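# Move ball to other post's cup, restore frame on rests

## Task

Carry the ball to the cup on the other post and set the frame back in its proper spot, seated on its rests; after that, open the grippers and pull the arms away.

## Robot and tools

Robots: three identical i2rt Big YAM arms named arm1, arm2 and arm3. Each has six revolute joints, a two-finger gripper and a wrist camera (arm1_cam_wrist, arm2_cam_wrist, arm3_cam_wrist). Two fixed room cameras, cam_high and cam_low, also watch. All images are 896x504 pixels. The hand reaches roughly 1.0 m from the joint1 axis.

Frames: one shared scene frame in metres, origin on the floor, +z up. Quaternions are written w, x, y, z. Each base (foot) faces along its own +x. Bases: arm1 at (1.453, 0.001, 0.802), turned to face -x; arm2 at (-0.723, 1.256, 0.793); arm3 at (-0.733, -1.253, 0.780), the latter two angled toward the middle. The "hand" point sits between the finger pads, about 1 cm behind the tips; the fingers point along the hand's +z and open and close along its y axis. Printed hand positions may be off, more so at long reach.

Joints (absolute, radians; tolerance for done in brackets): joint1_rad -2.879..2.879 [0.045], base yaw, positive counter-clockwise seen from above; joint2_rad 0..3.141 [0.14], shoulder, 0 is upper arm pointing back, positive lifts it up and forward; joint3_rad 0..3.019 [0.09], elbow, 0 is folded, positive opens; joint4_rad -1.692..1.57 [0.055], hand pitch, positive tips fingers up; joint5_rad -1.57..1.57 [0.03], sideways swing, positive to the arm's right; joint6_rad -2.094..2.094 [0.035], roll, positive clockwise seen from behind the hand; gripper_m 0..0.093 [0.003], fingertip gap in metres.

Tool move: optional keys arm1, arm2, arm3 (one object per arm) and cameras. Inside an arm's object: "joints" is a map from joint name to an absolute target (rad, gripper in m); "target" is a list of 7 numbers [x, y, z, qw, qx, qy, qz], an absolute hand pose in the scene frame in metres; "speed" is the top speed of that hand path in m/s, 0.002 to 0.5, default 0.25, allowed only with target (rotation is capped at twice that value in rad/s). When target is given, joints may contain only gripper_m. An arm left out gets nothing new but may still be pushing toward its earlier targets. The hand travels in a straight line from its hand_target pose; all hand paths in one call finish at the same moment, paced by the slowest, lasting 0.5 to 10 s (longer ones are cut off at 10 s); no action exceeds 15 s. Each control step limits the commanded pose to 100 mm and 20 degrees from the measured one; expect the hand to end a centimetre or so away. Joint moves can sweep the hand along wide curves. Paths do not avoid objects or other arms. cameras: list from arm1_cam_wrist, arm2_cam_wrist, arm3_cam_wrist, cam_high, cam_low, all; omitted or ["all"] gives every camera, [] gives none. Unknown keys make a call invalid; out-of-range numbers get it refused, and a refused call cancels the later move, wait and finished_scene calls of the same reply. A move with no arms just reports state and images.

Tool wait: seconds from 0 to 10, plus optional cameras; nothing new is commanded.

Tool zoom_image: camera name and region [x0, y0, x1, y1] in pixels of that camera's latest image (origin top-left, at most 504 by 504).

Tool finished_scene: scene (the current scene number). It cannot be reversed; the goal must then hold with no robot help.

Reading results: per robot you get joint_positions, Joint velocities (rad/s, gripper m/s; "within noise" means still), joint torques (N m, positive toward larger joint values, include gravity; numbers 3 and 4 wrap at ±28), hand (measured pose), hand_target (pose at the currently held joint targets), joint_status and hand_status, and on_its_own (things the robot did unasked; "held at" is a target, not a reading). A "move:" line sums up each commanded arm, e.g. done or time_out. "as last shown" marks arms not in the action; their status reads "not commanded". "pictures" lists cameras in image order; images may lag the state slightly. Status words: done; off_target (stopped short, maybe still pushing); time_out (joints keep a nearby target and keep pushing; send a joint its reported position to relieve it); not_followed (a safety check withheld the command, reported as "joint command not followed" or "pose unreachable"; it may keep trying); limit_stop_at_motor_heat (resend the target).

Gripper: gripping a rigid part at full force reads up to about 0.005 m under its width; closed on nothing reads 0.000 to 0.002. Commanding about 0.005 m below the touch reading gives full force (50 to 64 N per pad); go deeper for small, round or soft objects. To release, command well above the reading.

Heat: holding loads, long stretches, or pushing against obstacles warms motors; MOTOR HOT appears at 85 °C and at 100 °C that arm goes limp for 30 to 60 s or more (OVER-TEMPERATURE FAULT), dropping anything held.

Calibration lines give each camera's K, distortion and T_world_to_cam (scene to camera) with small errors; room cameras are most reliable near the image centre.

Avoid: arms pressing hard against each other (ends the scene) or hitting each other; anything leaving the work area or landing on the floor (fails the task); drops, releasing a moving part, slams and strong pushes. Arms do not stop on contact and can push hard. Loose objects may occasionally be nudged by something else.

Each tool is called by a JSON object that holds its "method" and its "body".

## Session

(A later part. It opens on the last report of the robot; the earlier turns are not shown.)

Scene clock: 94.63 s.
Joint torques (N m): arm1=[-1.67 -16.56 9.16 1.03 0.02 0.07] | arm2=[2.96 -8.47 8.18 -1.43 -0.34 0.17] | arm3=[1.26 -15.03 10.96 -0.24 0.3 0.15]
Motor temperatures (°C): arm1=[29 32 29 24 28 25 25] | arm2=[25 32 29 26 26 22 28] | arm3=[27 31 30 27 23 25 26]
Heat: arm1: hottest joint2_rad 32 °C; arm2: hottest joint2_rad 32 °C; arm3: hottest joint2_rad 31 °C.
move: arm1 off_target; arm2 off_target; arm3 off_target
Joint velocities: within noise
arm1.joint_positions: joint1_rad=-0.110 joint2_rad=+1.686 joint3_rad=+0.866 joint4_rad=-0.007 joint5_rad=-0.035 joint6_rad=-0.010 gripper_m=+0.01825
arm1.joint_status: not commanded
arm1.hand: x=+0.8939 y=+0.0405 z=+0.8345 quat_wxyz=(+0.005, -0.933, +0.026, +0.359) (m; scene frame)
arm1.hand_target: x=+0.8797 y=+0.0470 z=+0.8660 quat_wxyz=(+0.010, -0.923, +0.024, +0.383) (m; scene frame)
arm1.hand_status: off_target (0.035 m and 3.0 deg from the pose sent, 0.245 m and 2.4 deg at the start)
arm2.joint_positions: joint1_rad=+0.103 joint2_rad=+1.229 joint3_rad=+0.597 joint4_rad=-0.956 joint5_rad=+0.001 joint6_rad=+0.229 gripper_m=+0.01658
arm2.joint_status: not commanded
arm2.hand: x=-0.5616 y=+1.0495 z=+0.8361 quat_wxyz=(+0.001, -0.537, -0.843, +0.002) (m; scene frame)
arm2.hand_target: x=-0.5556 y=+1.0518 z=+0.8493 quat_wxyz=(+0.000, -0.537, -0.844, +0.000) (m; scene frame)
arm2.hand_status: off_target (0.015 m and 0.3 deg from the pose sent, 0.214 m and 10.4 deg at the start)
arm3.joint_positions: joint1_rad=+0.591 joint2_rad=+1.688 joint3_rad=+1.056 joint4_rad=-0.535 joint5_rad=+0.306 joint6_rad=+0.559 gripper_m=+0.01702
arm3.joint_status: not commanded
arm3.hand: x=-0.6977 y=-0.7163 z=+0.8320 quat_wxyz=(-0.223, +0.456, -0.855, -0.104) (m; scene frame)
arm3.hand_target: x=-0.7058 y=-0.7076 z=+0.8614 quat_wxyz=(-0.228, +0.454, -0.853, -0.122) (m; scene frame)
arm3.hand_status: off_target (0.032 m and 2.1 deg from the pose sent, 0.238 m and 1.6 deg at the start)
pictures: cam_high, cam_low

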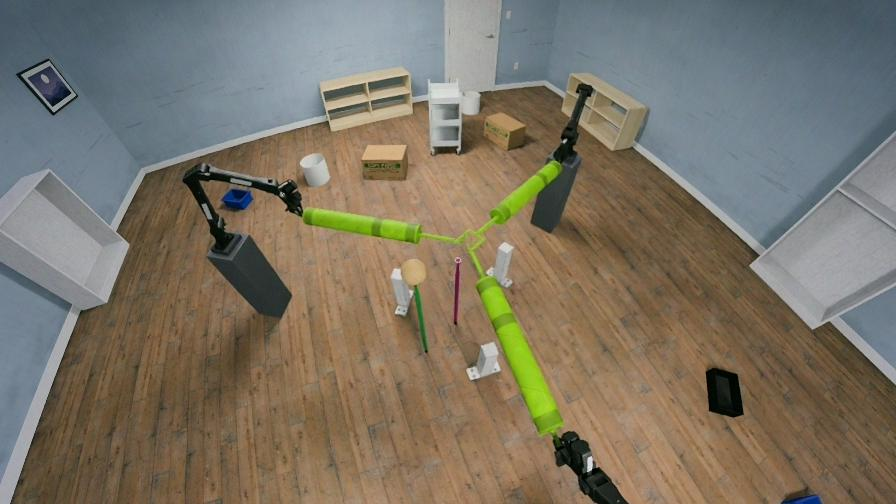

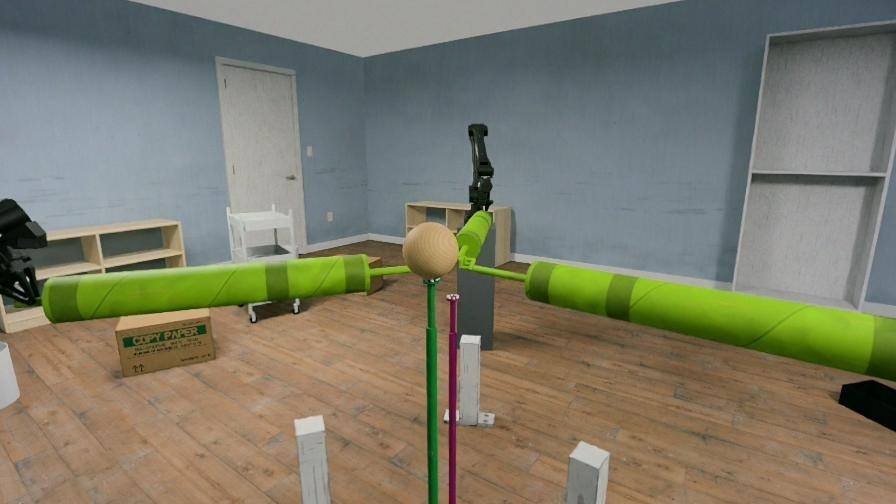

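{"method": "move", "body": {"arm1": {"target":[0.989,-0.188,0.866,-0.010,0.924,-0.024,-0.383],"speed":0.12}, "arm2": {"target":[-0.4455,0.817,0.852,0,0.537,0.8434,0],"speed":0.12}, "arm3": {"target":[-0.596,-0.942,0.862,0.115,-0.463,0.872,0.06],"speed":0.12}, "cameras": ["cam_low","cam_high"]}}

{"method": "zoom_image", "body": {"camera": "cam_high", "region": [370, 220, 490, 300]}}

{"method": "zoom_image", "body": {"camera": "cam_low", "region": [390, 220, 510, 320]}}

Scene clock: 107.23 s.
Joint torques (N m): arm1=[-0.21 -14.33 8.02 1.17 1.02 0.04] | arm2=[1.55 -16.5 10.7 -0.79 -0.46 -0.08] | arm3=[-0.85 -8.18 8.55 -0.62 -0.01 -0.07]
Motor temperatures (°C): arm1=[29 32 31 24 28 25 26] | arm2=[25 31 32 26 26 22 28] | arm3=[27 32 32 27 23 25 26]
Heat: arm1: hottest joint2_rad 32 °C; arm2: hottest joint3_rad 32 °C; arm3: hottest joint2_rad 32 °C.
move: arm1 off_target; arm2 off_target; arm3 off_target
Joint velocities: within noise
arm1.joint_positions: joint1_rad=+0.482 joint2_rad=+1.554 joint3_rad=+0.724 joint4_rad=-0.081 joint5_rad=+0.368 joint6_rad=+0.443 gripper_m=+0.01827
arm1.joint_status: not commanded
arm1.hand: x=+0.9990 y=-0.1822 z=+0.8379 quat_wxyz=(+0.012, -0.934, +0.026, +0.357) (m; scene frame)
arm1.hand_target: x=+0.9894 y=-0.1879 z=+0.8656 quat_wxyz=(+0.010, -0.924, +0.024, +0.383) (m; scene frame)
arm1.hand_status: off_target (0.030 m and 3.2 deg from the pose sent, 0.249 m and 3.0 deg at the start)
arm2.joint_positions: joint1_rad=-0.003 joint2_rad=+1.825 joint3_rad=+1.289 joint4_rad=-1.067 joint5_rad=+0.006 joint6_rad=+0.133 gripper_m=+0.01658
arm2.joint_status: not commanded
arm2.hand: x=-0.4578 y=+0.8297 z=+0.8402 quat_wxyz=(+0.010, -0.541, -0.841, +0.000) (m; scene frame)
arm2.hand_target: x=-0.4459 y=+0.8177 z=+0.8522 quat_wxyz=(-0.001, -0.537, -0.844, +0.000) (m; scene frame)
arm2.hand_status: off_target (0.021 m and 1.2 deg from the pose sent, 0.260 m and 0.3 deg at the start)
arm3.joint_positions: joint1_rad=+0.184 joint2_rad=+1.218 joint3_rad=+0.680 joint4_rad=-0.761 joint5_rad=+0.060 joint6_rad=+0.211 gripper_m=+0.01702
arm3.joint_status: not commanded
arm3.hand: x=-0.5952 y=-0.9325 z=+0.8551 quat_wxyz=(-0.120, +0.465, -0.875, -0.064) (m; scene frame)
arm3.hand_target: x=-0.5960 y=-0.9416 z=+0.8615 quat_wxyz=(-0.116, +0.465, -0.876, -0.060) (m; scene frame)
arm3.hand_status: off_target (0.012 m and 0.7 deg from the pose sent, 0.249 m and 13.6 deg at the start)
pictures: cam_high, cam_low

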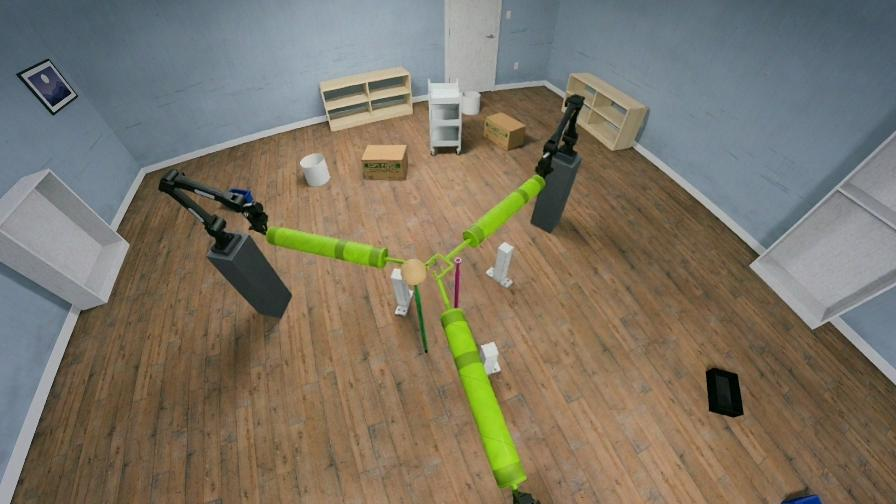

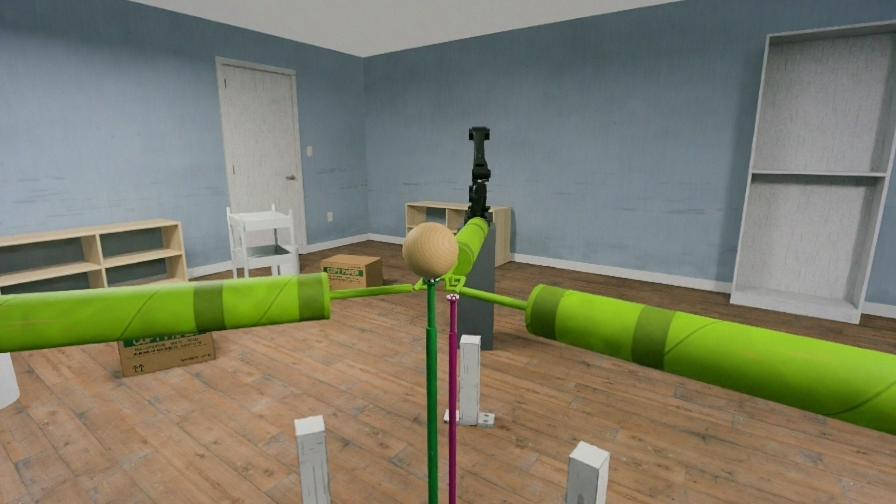

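Scaled by 4.200 from the camera's 896x504 image, which has a finer 1280x720 frame.

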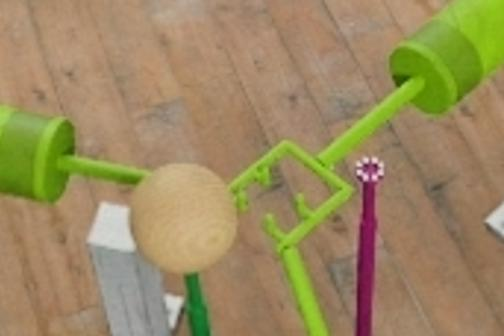

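Scaled by 4.200 from the camera's 896x504 image, which has a finer 1280x720 frame.

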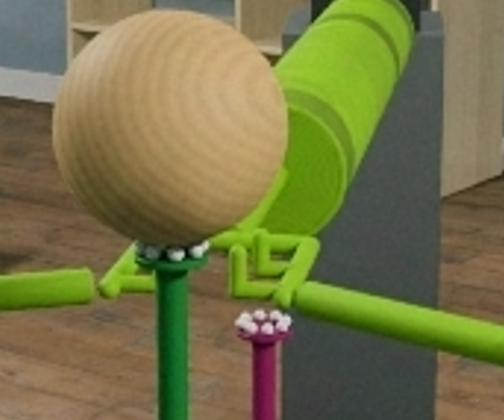

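{"method": "move", "body": {"arm1": {"target":[1.014,-0.242,0.866,-0.010,0.924,-0.024,-0.383],"speed":0.1}, "arm2": {"target":[-0.4205,0.763,0.855,0,0.537,0.8434,0],"speed":0.1}, "arm3": {"target":[-0.571,-0.996,0.848,0,-0.467,0.884,0.0],"speed":0.1}, "cameras": ["cam_low","cam_high"]}}

{"method": "zoom_image", "body": {"camera": "cam_high", "region": [390, 240, 450, 300]}}

{"method": "zoom_image", "body": {"camera": "cam_low", "region": [400, 250, 480, 310]}}

Scene clock: 121.73 s.
Joint torques (N m): arm1=[-0.03 -12.75 9.39 0.8 1.16 0.08] | arm2=[1.79 -18.96 11.26 -0.8 -0.49 -0.04] | arm3=[-0.79 -5.54 9.62 -2 -0.06 -0.01]
Motor temperatures (°C): arm1=[29 32 32 24 29 25 26] | arm2=[25 34 37 26 26 22 29] | arm3=[27 31 32 27 23 25 26]
Heat: arm1: hottest joint2_rad 32 °C; arm2: hottest joint3_rad 37 °C; arm3: hottest joint3_rad 32 °C.
move: arm1 off_target; arm2 off_target; arm3 off_target
Joint velocities: within noise
arm1.joint_positions: joint1_rad=+0.630 joint2_rad=+1.554 joint3_rad=+0.743 joint4_rad=-0.141 joint5_rad=+0.460 joint6_rad=+0.565 gripper_m=+0.01827
arm1.joint_status: not commanded
arm1.hand: x=+1.0265 y=-0.2321 z=+0.8424 quat_wxyz=(+0.012, -0.932, +0.025, +0.362) (m; scene frame)
arm1.hand_target: x=+1.0146 y=-0.2418 z=+0.8661 quat_wxyz=(+0.010, -0.923, +0.024, +0.383) (m; scene frame)
arm1.hand_status: off_target (0.028 m and 2.5 deg from the pose sent, 0.068 m and 3.2 deg at the start)
arm2.joint_positions: joint1_rad=-0.020 joint2_rad=+1.960 joint3_rad=+1.500 joint4_rad=-1.148 joint5_rad=+0.007 joint6_rad=+0.115 gripper_m=+0.01658
arm2.joint_status: not commanded
arm2.hand: x=-0.4349 y=+0.7752 z=+0.8419 quat_wxyz=(+0.012, -0.541, -0.841, +0.000) (m; scene frame)
arm2.hand_target: x=-0.4210 y=+0.7638 z=+0.8551 quat_wxyz=(-0.001, -0.537, -0.844, +0.000) (m; scene frame)
arm2.hand_status: off_target (0.023 m and 1.4 deg from the pose sent, 0.078 m and 1.2 deg at the start)
arm3.joint_positions: joint1_rad=+0.007 joint2_rad=+1.263 joint3_rad=+0.714 joint4_rad=-0.957 joint5_rad=+0.003 joint6_rad=+0.042 gripper_m=+0.01702
arm3.joint_status: not commanded
arm3.hand: x=-0.5676 y=-0.9865 z=+0.8456 quat_wxyz=(-0.027, +0.469, -0.883, -0.014) (m; scene frame)
arm3.hand_target: x=-0.5710 y=-0.9957 z=+0.8481 quat_wxyz=(-0.001, +0.467, -0.884, -0.001) (m; scene frame)
arm3.hand_status: off_target (0.010 m and 3.5 deg from the pose sent, 0.068 m and 15.7 deg at the start)
pictures: cam_high, cam_low

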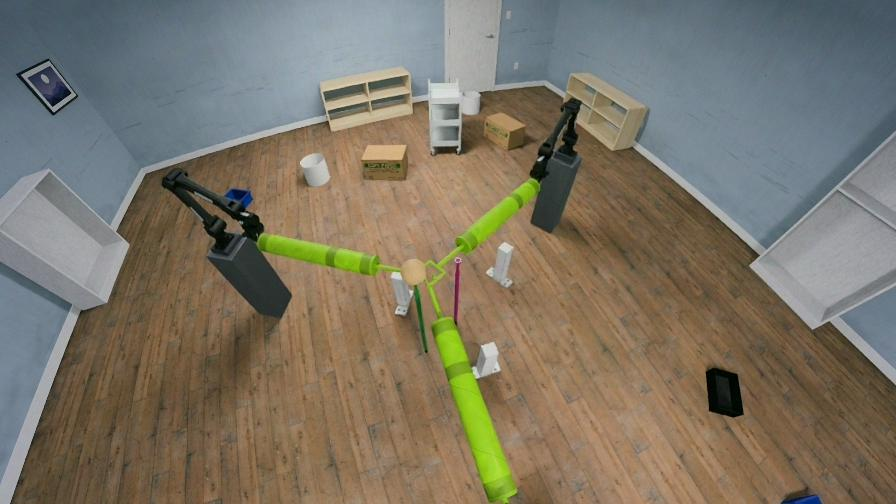

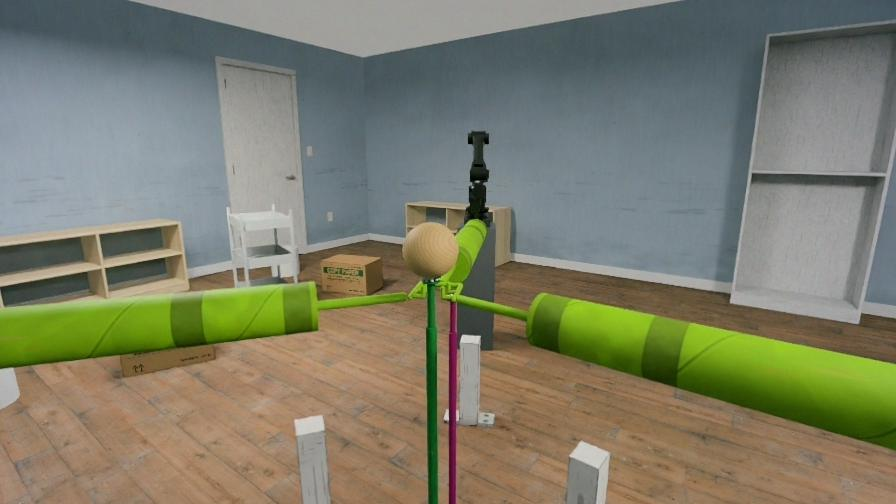

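Scaled by 8.400 from the camera's 896x504 image, which has a finer 1280x720 frame.

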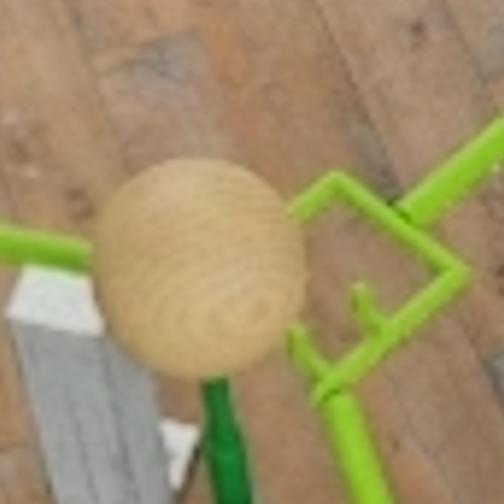

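Scaled by 6.300 from the camera's 896x504 image, which has a finer 1280x720 frame.

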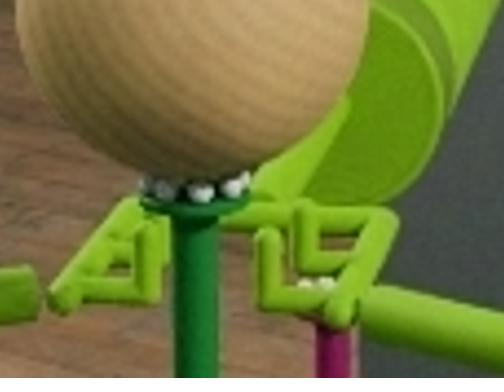

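{"method": "move", "body": {"arm1": {"target":[1.053,-0.313,0.866,-0.010,0.924,-0.024,-0.383],"speed":0.08}, "arm2": {"target":[-0.382,0.692,0.857,0,0.537,0.8434,0],"speed":0.08}, "arm3": {"target":[-0.532,-1.067,0.848,0,-0.467,0.884,0.0],"speed":0.08}, "cameras": ["cam_low","cam_high"]}}

{"method": "zoom_image", "body": {"camera": "cam_high", "region": [380, 240, 440, 300]}}

{"method": "zoom_image", "body": {"camera": "cam_low", "region": [400, 250, 480, 310]}}

Scene clock: 136.37 s.
Joint torques (N m): arm1=[-0.15 -12.81 10.24 0.65 1.32 0.06] | arm2=[1.67 -22.3 12.42 -0.61 -0.34 -0.03] | arm3=[-1.44 -7.3 7.76 -1.32 0.31 -0.07]
Motor temperatures (°C): arm1=[29 31 35 24 30 25 26] | arm2=[25 36 39 26 26 22 29] | arm3=[27 31 33 27 23 25 26]
Heat: arm1: hottest joint3_rad 35 °C; arm2: hottest joint3_rad 39 °C; arm3: hottest joint3_rad 33 °C.
move: arm1 off_target; arm2 off_target; arm3 off_target
Joint velocities: within noise
arm1.joint_positions: joint1_rad=+0.822 joint2_rad=+1.597 joint3_rad=+0.810 joint4_rad=-0.264 joint5_rad=+0.568 joint6_rad=+0.750 gripper_m=+0.01827
arm1.joint_status: not commanded
arm1.hand: x=+1.0671 y=-0.2979 z=+0.8415 quat_wxyz=(+0.016, -0.932, +0.024, +0.361) (m; scene frame)
arm1.hand_target: x=+1.0539 y=-0.3124 z=+0.8664 quat_wxyz=(+0.009, -0.923, +0.024, +0.383) (m; scene frame)
arm1.hand_status: off_target (0.032 m and 2.8 deg from the pose sent, 0.088 m and 2.5 deg at the start)
arm2.joint_positions: joint1_rad=-0.025 joint2_rad=+2.167 joint3_rad=+1.839 joint4_rad=-1.296 joint5_rad=+0.003 joint6_rad=+0.108 gripper_m=+0.01658
arm2.joint_status: not commanded
arm2.hand: x=-0.3969 y=+0.7072 z=+0.8404 quat_wxyz=(+0.018, -0.540, -0.841, -0.006) (m; scene frame)
arm2.hand_target: x=-0.3827 y=+0.6931 z=+0.8574 quat_wxyz=(-0.001, -0.537, -0.844, +0.001) (m; scene frame)
arm2.hand_status: off_target (0.027 m and 2.2 deg from the pose sent, 0.100 m and 1.4 deg at the start)
arm3.joint_positions: joint1_rad=-0.247 joint2_rad=+1.213 joint3_rad=+0.666 joint4_rad=-0.992 joint5_rad=-0.007 joint6_rad=-0.215 gripper_m=+0.01702
arm3.joint_status: not commanded
arm3.hand: x=-0.5264 y=-1.0538 z=+0.8429 quat_wxyz=(-0.013, +0.471, -0.882, -0.007) (m; scene frame)
arm3.hand_target: x=-0.5319 y=-1.0663 z=+0.8474 quat_wxyz=(+0.000, +0.467, -0.884, +0.000) (m; scene frame)
arm3.hand_status: off_target (0.015 m and 1.7 deg from the pose sent, 0.088 m and 3.5 deg at the start)
pictures: cam_high, cam_low

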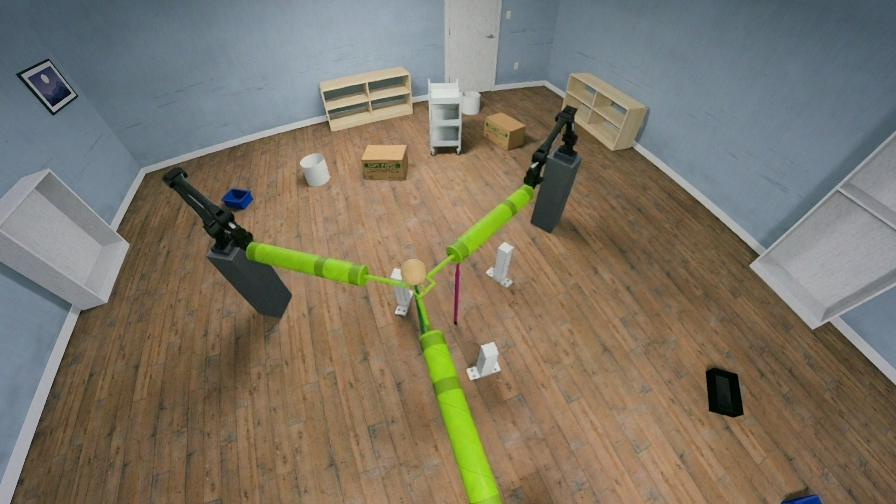

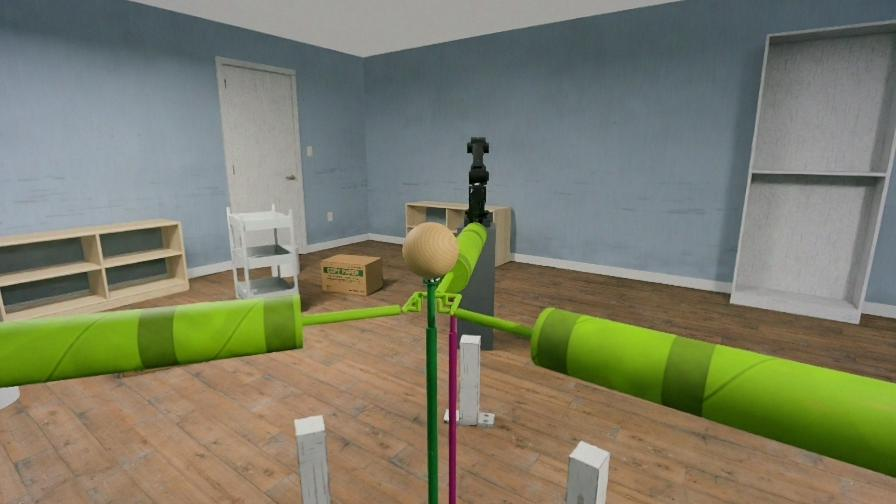

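Scaled by 8.400 from the camera's 896x504 image, which has a finer 1280x720 frame.

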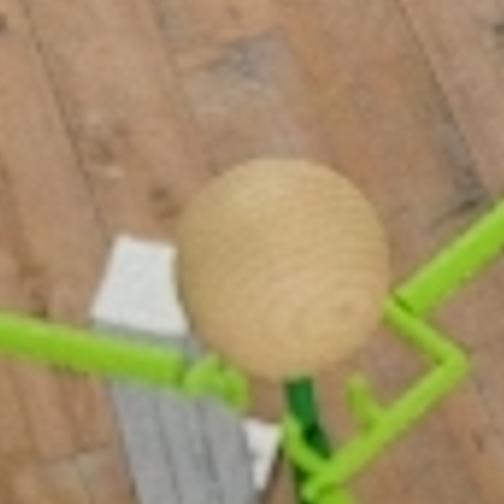

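Scaled by 6.300 from the camera's 896x504 image, which has a finer 1280x720 frame.

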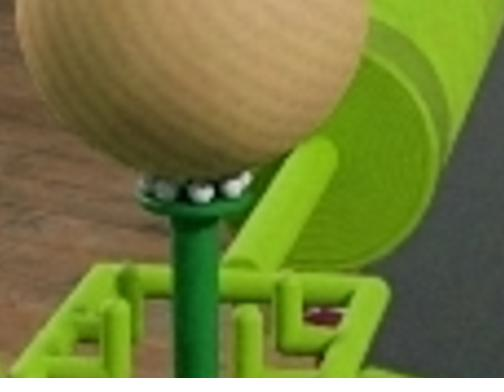

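{"method": "move", "body": {"arm1": {"target":[1.055,-0.317,0.967,-0.010,0.924,-0.024,-0.383],"speed":0.08}, "arm2": {"target":[-0.380,0.688,0.964,0,0.537,0.8434,0],"speed":0.08}, "arm3": {"target":[-0.530,-1.071,0.956,0,-0.467,0.884,0.0],"speed":0.08}, "cameras": ["cam_low","cam_high"]}}

{"method": "zoom_image", "body": {"camera": "cam_low", "region": [380, 200, 500, 310]}}

Scene clock: 151.90 s.
Joint torques (N m): arm1=[-0.32 -14.92 11.71 0.06 1.38 0] | arm2=[2.43 -25.47 13.6 -0.79 -0.51 0] | arm3=[-1.26 -7 12.34 -2.44 0.33 -0.04]
Motor temperatures (°C): arm1=[29 32 36 24 31 25 26] | arm2=[25 37 45 26 26 22 29] | arm3=[27 30 35 27 23 25 26]
Heat: arm1: hottest joint3_rad 36 °C; arm2: hottest joint3_rad 45 °C; arm3: hottest joint3_rad 35 °C.
move: arm1 off_target; arm2 off_target; arm3 off_target
Joint velocities: within noise
arm1.joint_positions: joint1_rad=+0.835 joint2_rad=+1.468 joint3_rad=+0.942 joint4_rad=-0.549 joint5_rad=+0.572 joint6_rad=+0.766 gripper_m=+0.01827
arm1.joint_status: not commanded
arm1.hand: x=+1.0650 y=-0.3082 z=+0.9247 quat_wxyz=(+0.021, -0.934, +0.022, +0.355) (m; scene frame)
arm1.hand_target: x=+1.0560 y=-0.3160 z=+0.9663 quat_wxyz=(+0.010, -0.923, +0.024, +0.383) (m; scene frame)
arm1.hand_status: off_target (0.044 m and 3.6 deg from the pose sent, 0.128 m and 2.8 deg at the start)
arm2.joint_positions: joint1_rad=-0.035 joint2_rad=+2.167 joint3_rad=+2.051 joint4_rad=-1.552 joint5_rad=+0.007 joint6_rad=+0.104 gripper_m=+0.01658
arm2.joint_status: not commanded
arm2.hand: x=-0.4002 y=+0.6989 z=+0.9201 quat_wxyz=(+0.039, -0.542, -0.839, -0.014) (m; scene frame)
arm2.hand_target: x=-0.3817 y=+0.6908 z=+0.9640 quat_wxyz=(-0.001, -0.537, -0.844, +0.000) (m; scene frame)
arm2.hand_status: off_target (0.050 m and 4.8 deg from the pose sent, 0.126 m and 2.2 deg at the start)
arm3.joint_positions: joint1_rad=-0.264 joint2_rad=+1.091 joint3_rad=+0.831 joint4_rad=-1.302 joint5_rad=-0.007 joint6_rad=-0.233 gripper_m=+0.01702
arm3.joint_status: not commanded
arm3.hand: x=-0.5290 y=-1.0628 z=+0.9321 quat_wxyz=(-0.001, +0.471, -0.882, -0.004) (m; scene frame)
arm3.hand_target: x=-0.5301 y=-1.0705 z=+0.9546 quat_wxyz=(+0.000, +0.467, -0.884, +0.000) (m; scene frame)
arm3.hand_status: off_target (0.025 m and 0.7 deg from the pose sent, 0.114 m and 1.7 deg at the start)
pictures: cam_high, cam_low

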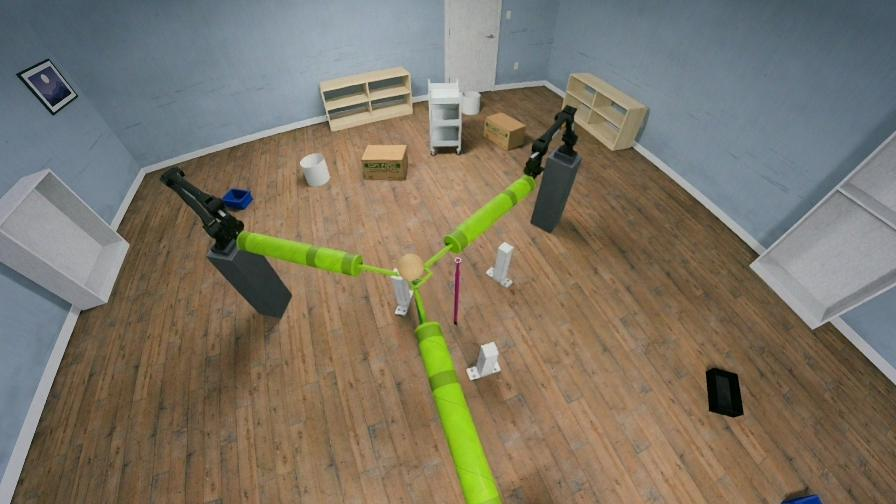

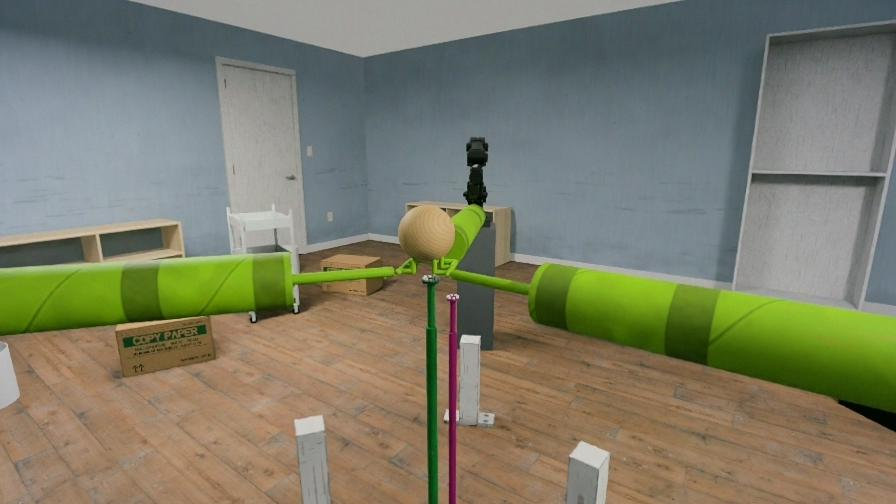

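Scaled by 4.200 from the camera's 896x504 image, which has a finer 1280x720 frame.

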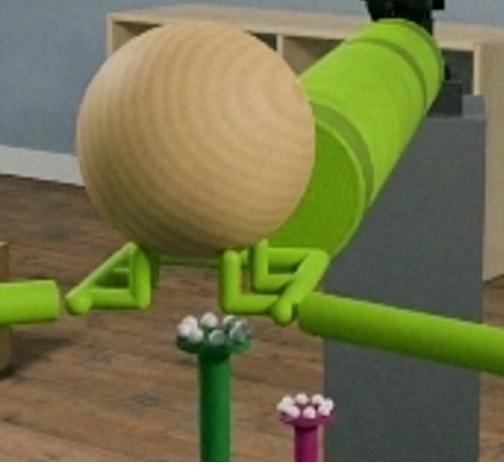

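{"method": "move", "body": {"arm1": {"target":[0.943,-0.059,0.970,-0.010,0.924,-0.024,-0.383],"speed":0.1}, "arm2": {"target":[-0.492,0.946,0.960,0,0.537,0.8434,0],"speed":0.1}, "arm3": {"target":[-0.642,-0.813,0.960,0.115,-0.463,0.872,0.06],"speed":0.1}, "cameras": ["cam_low","cam_high"]}}

{"method": "zoom_image", "body": {"camera": "cam_high", "region": [410, 210, 490, 290]}}

{"method": "zoom_image", "body": {"camera": "cam_low", "region": [390, 200, 510, 310]}}

Scene clock: 161.80 s.
Joint torques (N m): arm1=[-3.19 -11.69 10.76 2.09 0.15 -0.11] | arm2=[3.78 -15.62 7.43 -0.13 -0.47 0.24] | arm3=[2.26 -10.11 13.31 -0.16 0.06 0.32]
Motor temperatures (°C): arm1=[29 32 37 24 31 25 27] | arm2=[25 39 47 26 26 22 29] | arm3=[27 30 36 27 23 25 27]
Heat: arm1: hottest joint3_rad 37 °C; arm2: hottest joint3_rad 47 °C; arm3: hottest joint3_rad 36 °C.
move: arm1 off_target; arm2 off_target; arm3 off_target
Joint velocities: within noise
arm1.joint_positions: joint1_rad=+0.164 joint2_rad=+1.341 joint3_rad=+0.833 joint4_rad=-0.345 joint5_rad=+0.149 joint6_rad=+0.190 gripper_m=+0.01827
arm1.joint_status: not commanded
arm1.hand: x=+0.9593 y=-0.0702 z=+0.9407 quat_wxyz=(+0.006, -0.936, +0.023, +0.352) (m; scene frame)
arm1.hand_target: x=+0.9443 y=-0.0589 z=+0.9701 quat_wxyz=(+0.011, -0.923, +0.024, +0.383) (m; scene frame)
arm1.hand_status: off_target (0.035 m and 3.8 deg from the pose sent, 0.281 m and 3.6 deg at the start)
arm2.joint_positions: joint1_rad=+0.045 joint2_rad=+1.453 joint3_rad=+1.119 joint4_rad=-1.294 joint5_rad=+0.004 joint6_rad=+0.174 gripper_m=+0.01658
arm2.joint_status: not commanded
arm2.hand: x=-0.5018 y=+0.9364 z=+0.9430 quat_wxyz=(+0.021, -0.539, -0.842, -0.005) (m; scene frame)
arm2.hand_target: x=-0.4925 y=+0.9459 z=+0.9593 quat_wxyz=(+0.000, -0.537, -0.844, -0.001) (m; scene frame)
arm2.hand_status: off_target (0.022 m and 2.5 deg from the pose sent, 0.267 m and 4.8 deg at the start)
arm3.joint_positions: joint1_rad=+0.373 joint2_rad=+1.399 joint3_rad=+1.083 joint4_rad=-1.051 joint5_rad=+0.115 joint6_rad=+0.394 gripper_m=+0.01702
arm3.joint_status: not commanded
arm3.hand: x=-0.6319 y=-0.8274 z=+0.9350 quat_wxyz=(-0.106, +0.467, -0.877, -0.042) (m; scene frame)
arm3.hand_target: x=-0.6420 y=-0.8140 z=+0.9598 quat_wxyz=(-0.115, +0.465, -0.876, -0.061) (m; scene frame)
arm3.hand_status: off_target (0.031 m and 2.3 deg from the pose sent, 0.276 m and 14.6 deg at the start)
pictures: cam_high, cam_low

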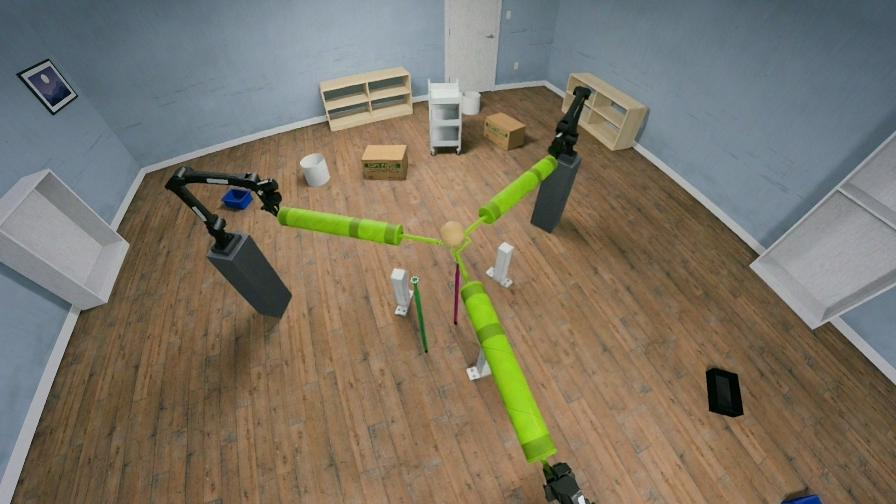

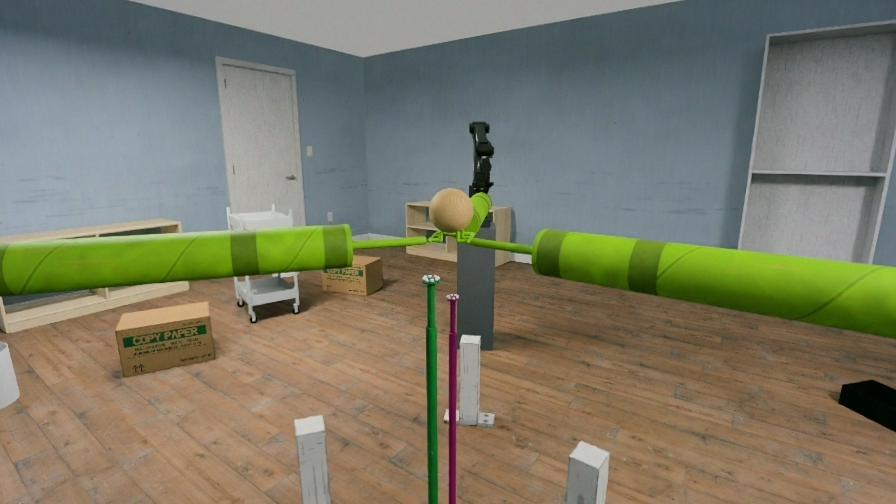

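Scaled by 6.300 from the camera's 896x504 image, which has a finer 1280x720 frame.

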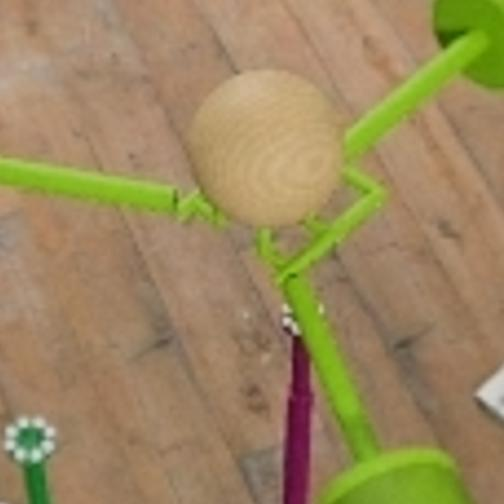

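Scaled by 4.200 from the camera's 896x504 image, which has a finer 1280x720 frame.

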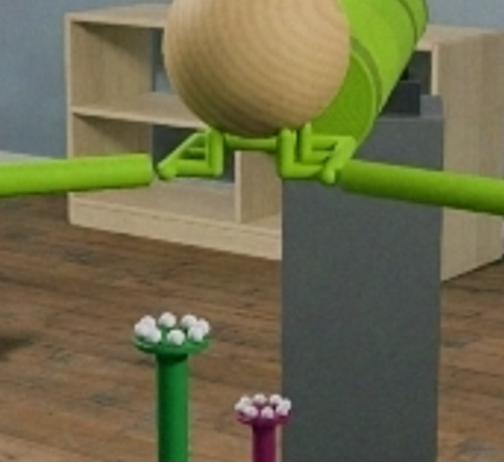

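{"method": "move", "body": {"arm1": {"target":[0.929,-0.019,0.84,-0.010,0.924,-0.024,-0.383],"speed":0.08}, "arm2": {"target":[-0.506,0.986,0.83,0,0.537,0.8434,0],"speed":0.08}, "arm3": {"target":[-0.656,-0.773,0.835,0.175,-0.46,0.865,0.095],"speed":0.08}, "cameras": ["cam_low","cam_high"]}}

{"method": "zoom_image", "body": {"camera": "cam_high", "region": [420, 220, 500, 300]}}

{"method": "zoom_image", "body": {"camera": "cam_low", "region": [410, 230, 490, 310]}}

Scene clock: 172.07 s.
Joint torques (N m): arm1=[-2.37 -13.04 6.87 2.55 -0.09 -0.01] | arm2=[3.02 -10.64 6 0.23 -0.33 0.19] | arm3=[1.49 -11.58 8.88 1.39 0.4 0.21]
Motor temperatures (°C): arm1=[29 32 38 24 30 25 27] | arm2=[25 37 44 26 25 22 29] | arm3=[27 30 37 27 23 25 27]
Heat: arm1: hottest joint3_rad 38 °C; arm2: hottest joint3_rad 44 °C; arm3: hottest joint3_rad 37 °C.
move: arm1 off_target; arm2 done; arm3 off_target
Joint velocities: within noise
arm1.joint_positions: joint1_rad=+0.052 joint2_rad=+1.621 joint3_rad=+0.723 joint4_rad=+0.060 joint5_rad=+0.080 joint6_rad=+0.106 gripper_m=+0.01827
arm1.joint_status: not commanded
arm1.hand: x=+0.9420 y=-0.0262 z=+0.8199 quat_wxyz=(+0.008, -0.934, +0.025, +0.355) (m; scene frame)
arm1.hand_target: x=+0.9296 y=-0.0189 z=+0.8401 quat_wxyz=(+0.011, -0.924, +0.024, +0.383) (m; scene frame)
arm1.hand_status: off_target (0.025 m and 3.4 deg from the pose sent, 0.117 m and 3.8 deg at the start)
arm2.joint_positions: joint1_rad=+0.092 joint2_rad=+1.469 joint3_rad=+0.805 joint4_rad=-0.924 joint5_rad=+0.001 joint6_rad=+0.219 gripper_m=+0.01658
arm2.joint_status: not commanded
arm2.hand: x=-0.5123 y=+0.9804 z=+0.8317 quat_wxyz=(+0.001, -0.538, -0.843, +0.002) (m; scene frame)
arm2.hand_target: x=-0.5062 y=+0.9860 z=+0.8300 quat_wxyz=(+0.000, -0.537, -0.844, +0.000) (m; scene frame)
arm2.hand_status: done (0.009 m and 0.3 deg from the pose sent, 0.124 m and 2.5 deg at the start)
arm3.joint_positions: joint1_rad=+0.450 joint2_rad=+1.585 joint3_rad=+0.935 joint4_rad=-0.589 joint5_rad=+0.184 joint6_rad=+0.449 gripper_m=+0.01702
arm3.joint_status: not commanded
arm3.hand: x=-0.6491 y=-0.7813 z=+0.8249 quat_wxyz=(-0.167, +0.463, -0.867, -0.081) (m; scene frame)
arm3.hand_target: x=-0.6561 y=-0.7732 z=+0.8350 quat_wxyz=(-0.175, +0.460, -0.865, -0.095) (m; scene frame)
arm3.hand_status: off_target (0.015 m and 1.9 deg from the pose sent, 0.116 m and 10.1 deg at the start)
pictures: cam_high, cam_low

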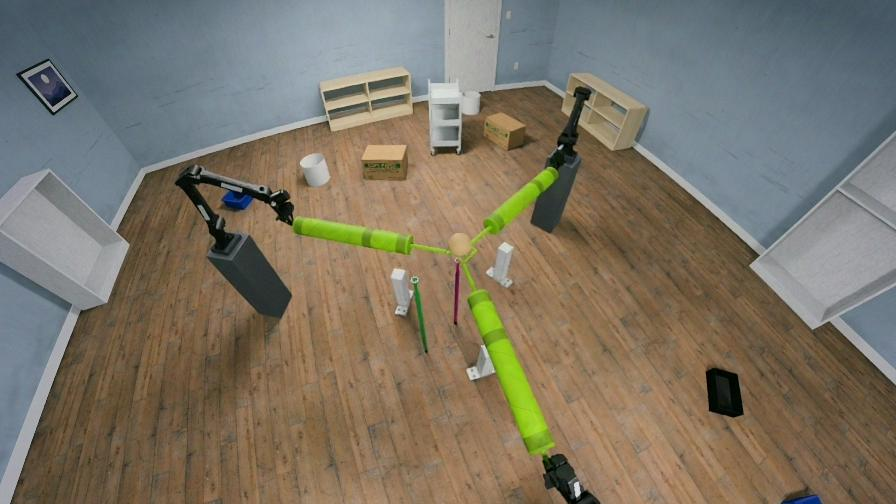

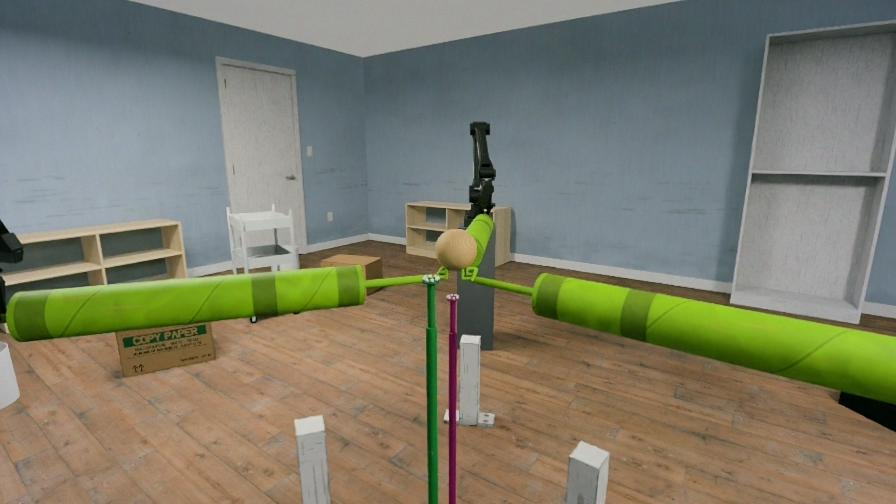

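Scaled by 6.300 from the camera's 896x504 image, which has a finer 1280x720 frame.

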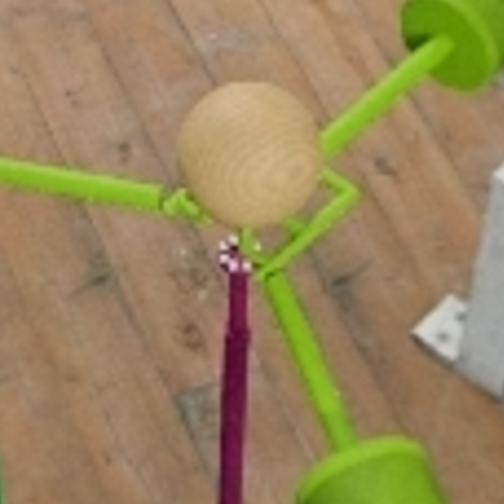

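Scaled by 6.300 from the camera's 896x504 image, which has a finer 1280x720 frame.

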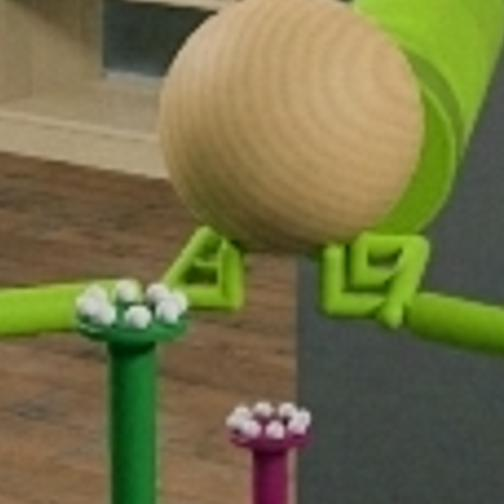

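{"method": "move", "body": {"arm1": {"target":[0.917,-0.021,0.784,-0.010,0.924,-0.024,-0.383],"speed":0.06}, "arm2": {"target":[-0.518,0.984,0.766,0,0.537,0.8434,0],"speed":0.06}, "arm3": {"target":[-0.668,-0.775,0.775,0.175,-0.46,0.865,0.095],"speed":0.06}, "cameras": ["cam_low","cam_high"]}}

{"method": "zoom_image", "body": {"camera": "cam_high", "region": [430, 220, 490, 280]}}

{"method": "zoom_image", "body": {"camera": "cam_low", "region": [410, 230, 490, 310]}}

Scene clock: 187.33 s.
Joint torques (N m): arm1=[-2.02 -14.33 6.49 2.56 0.01 0.02] | arm2=[0.85 -10.93 4.71 0.25 -0.4 -0.09] | arm3=[2.02 -11.75 7.32 1.31 0.21 0.26]
Motor temperatures (°C): arm1=[29 33 36 24 29 25 27] | arm2=[25 36 41 26 25 22 29] | arm3=[27 31 38 27 23 25 27]
Heat: arm1: hottest joint3_rad 36 °C; arm2: hottest joint3_rad 41 °C; arm3: hottest joint3_rad 38 °C.
move: arm1 off_target; arm2 done; arm3 off_target
Joint velocities: within noise
arm1.joint_positions: joint1_rad=+0.052 joint2_rad=+1.790 joint3_rad=+0.722 joint4_rad=+0.229 joint5_rad=+0.080 joint6_rad=+0.106 gripper_m=+0.01827
arm1.joint_status: not commanded
arm1.hand: x=+0.9352 y=-0.0263 z=+0.7637 quat_wxyz=(+0.008, -0.935, +0.025, +0.354) (m; scene frame)
arm1.hand_target: x=+0.9177 y=-0.0208 z=+0.7843 quat_wxyz=(+0.011, -0.923, +0.024, +0.383) (m; scene frame)
arm1.hand_status: off_target (0.028 m and 3.5 deg from the pose sent, 0.044 m and 3.4 deg at the start)
arm2.joint_positions: joint1_rad=+0.086 joint2_rad=+1.594 joint3_rad=+0.728 joint4_rad=-0.715 joint5_rad=+0.003 joint6_rad=+0.215 gripper_m=+0.01658
arm2.joint_status: not commanded
arm2.hand: x=-0.5167 y=+0.9816 z=+0.7692 quat_wxyz=(-0.001, -0.539, -0.843, +0.004) (m; scene frame)
arm2.hand_target: x=-0.5179 y=+0.9840 z=+0.7660 quat_wxyz=(+0.000, -0.537, -0.844, +0.000) (m; scene frame)
arm2.hand_status: done (0.004 m and 0.6 deg from the pose sent, 0.066 m and 0.3 deg at the start)
arm3.joint_positions: joint1_rad=+0.471 joint2_rad=+1.691 joint3_rad=+0.878 joint4_rad=-0.419 joint5_rad=+0.198 joint6_rad=+0.471 gripper_m=+0.01702
arm3.joint_status: not commanded
arm3.hand: x=-0.6572 y=-0.7802 z=+0.7699 quat_wxyz=(-0.173, +0.461, -0.866, -0.084) (m; scene frame)
arm3.hand_target: x=-0.6679 y=-0.7751 z=+0.7750 quat_wxyz=(-0.175, +0.460, -0.865, -0.095) (m; scene frame)
arm3.hand_status: off_target (0.013 m and 1.3 deg from the pose sent, 0.054 m and 1.9 deg at the start)
pictures: cam_high, cam_low

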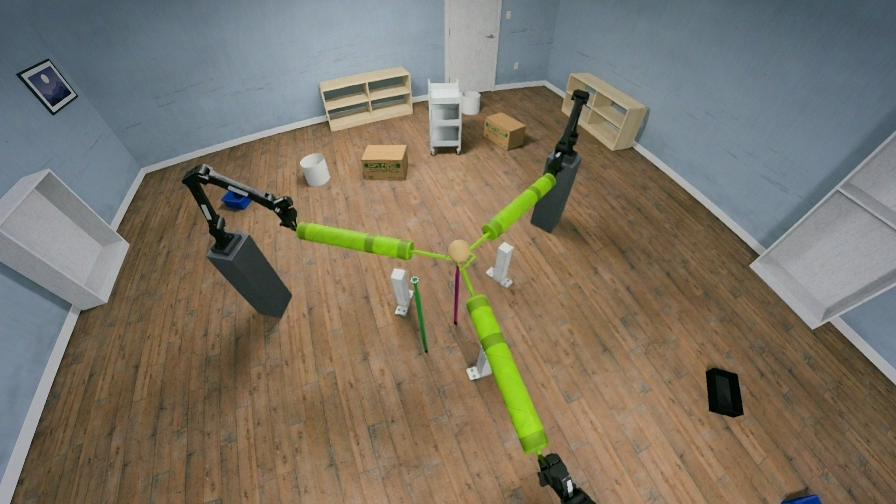

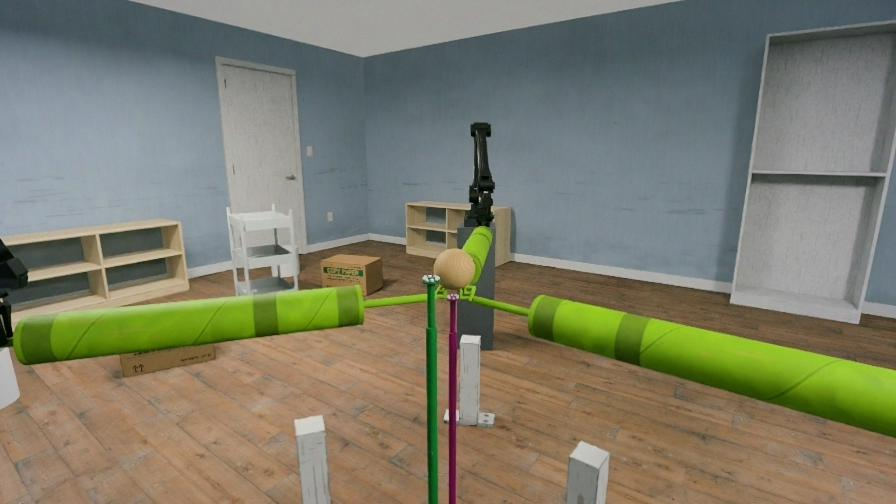

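Scaled by 8.400 from the camera's 896x504 image, which has a finer 1280x720 frame.

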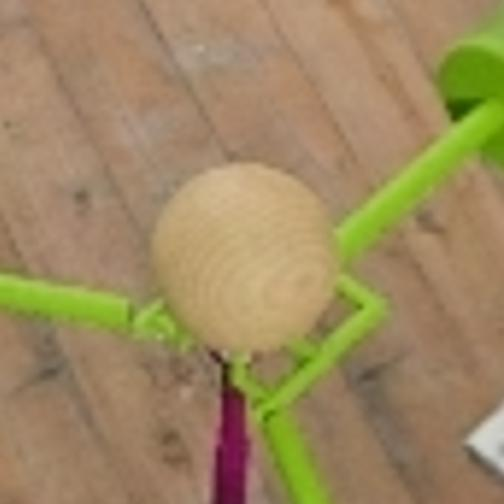

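Scaled by 6.300 from the camera's 896x504 image, which has a finer 1280x720 frame.

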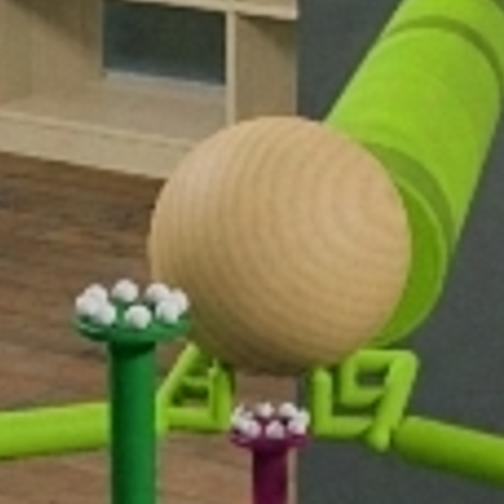

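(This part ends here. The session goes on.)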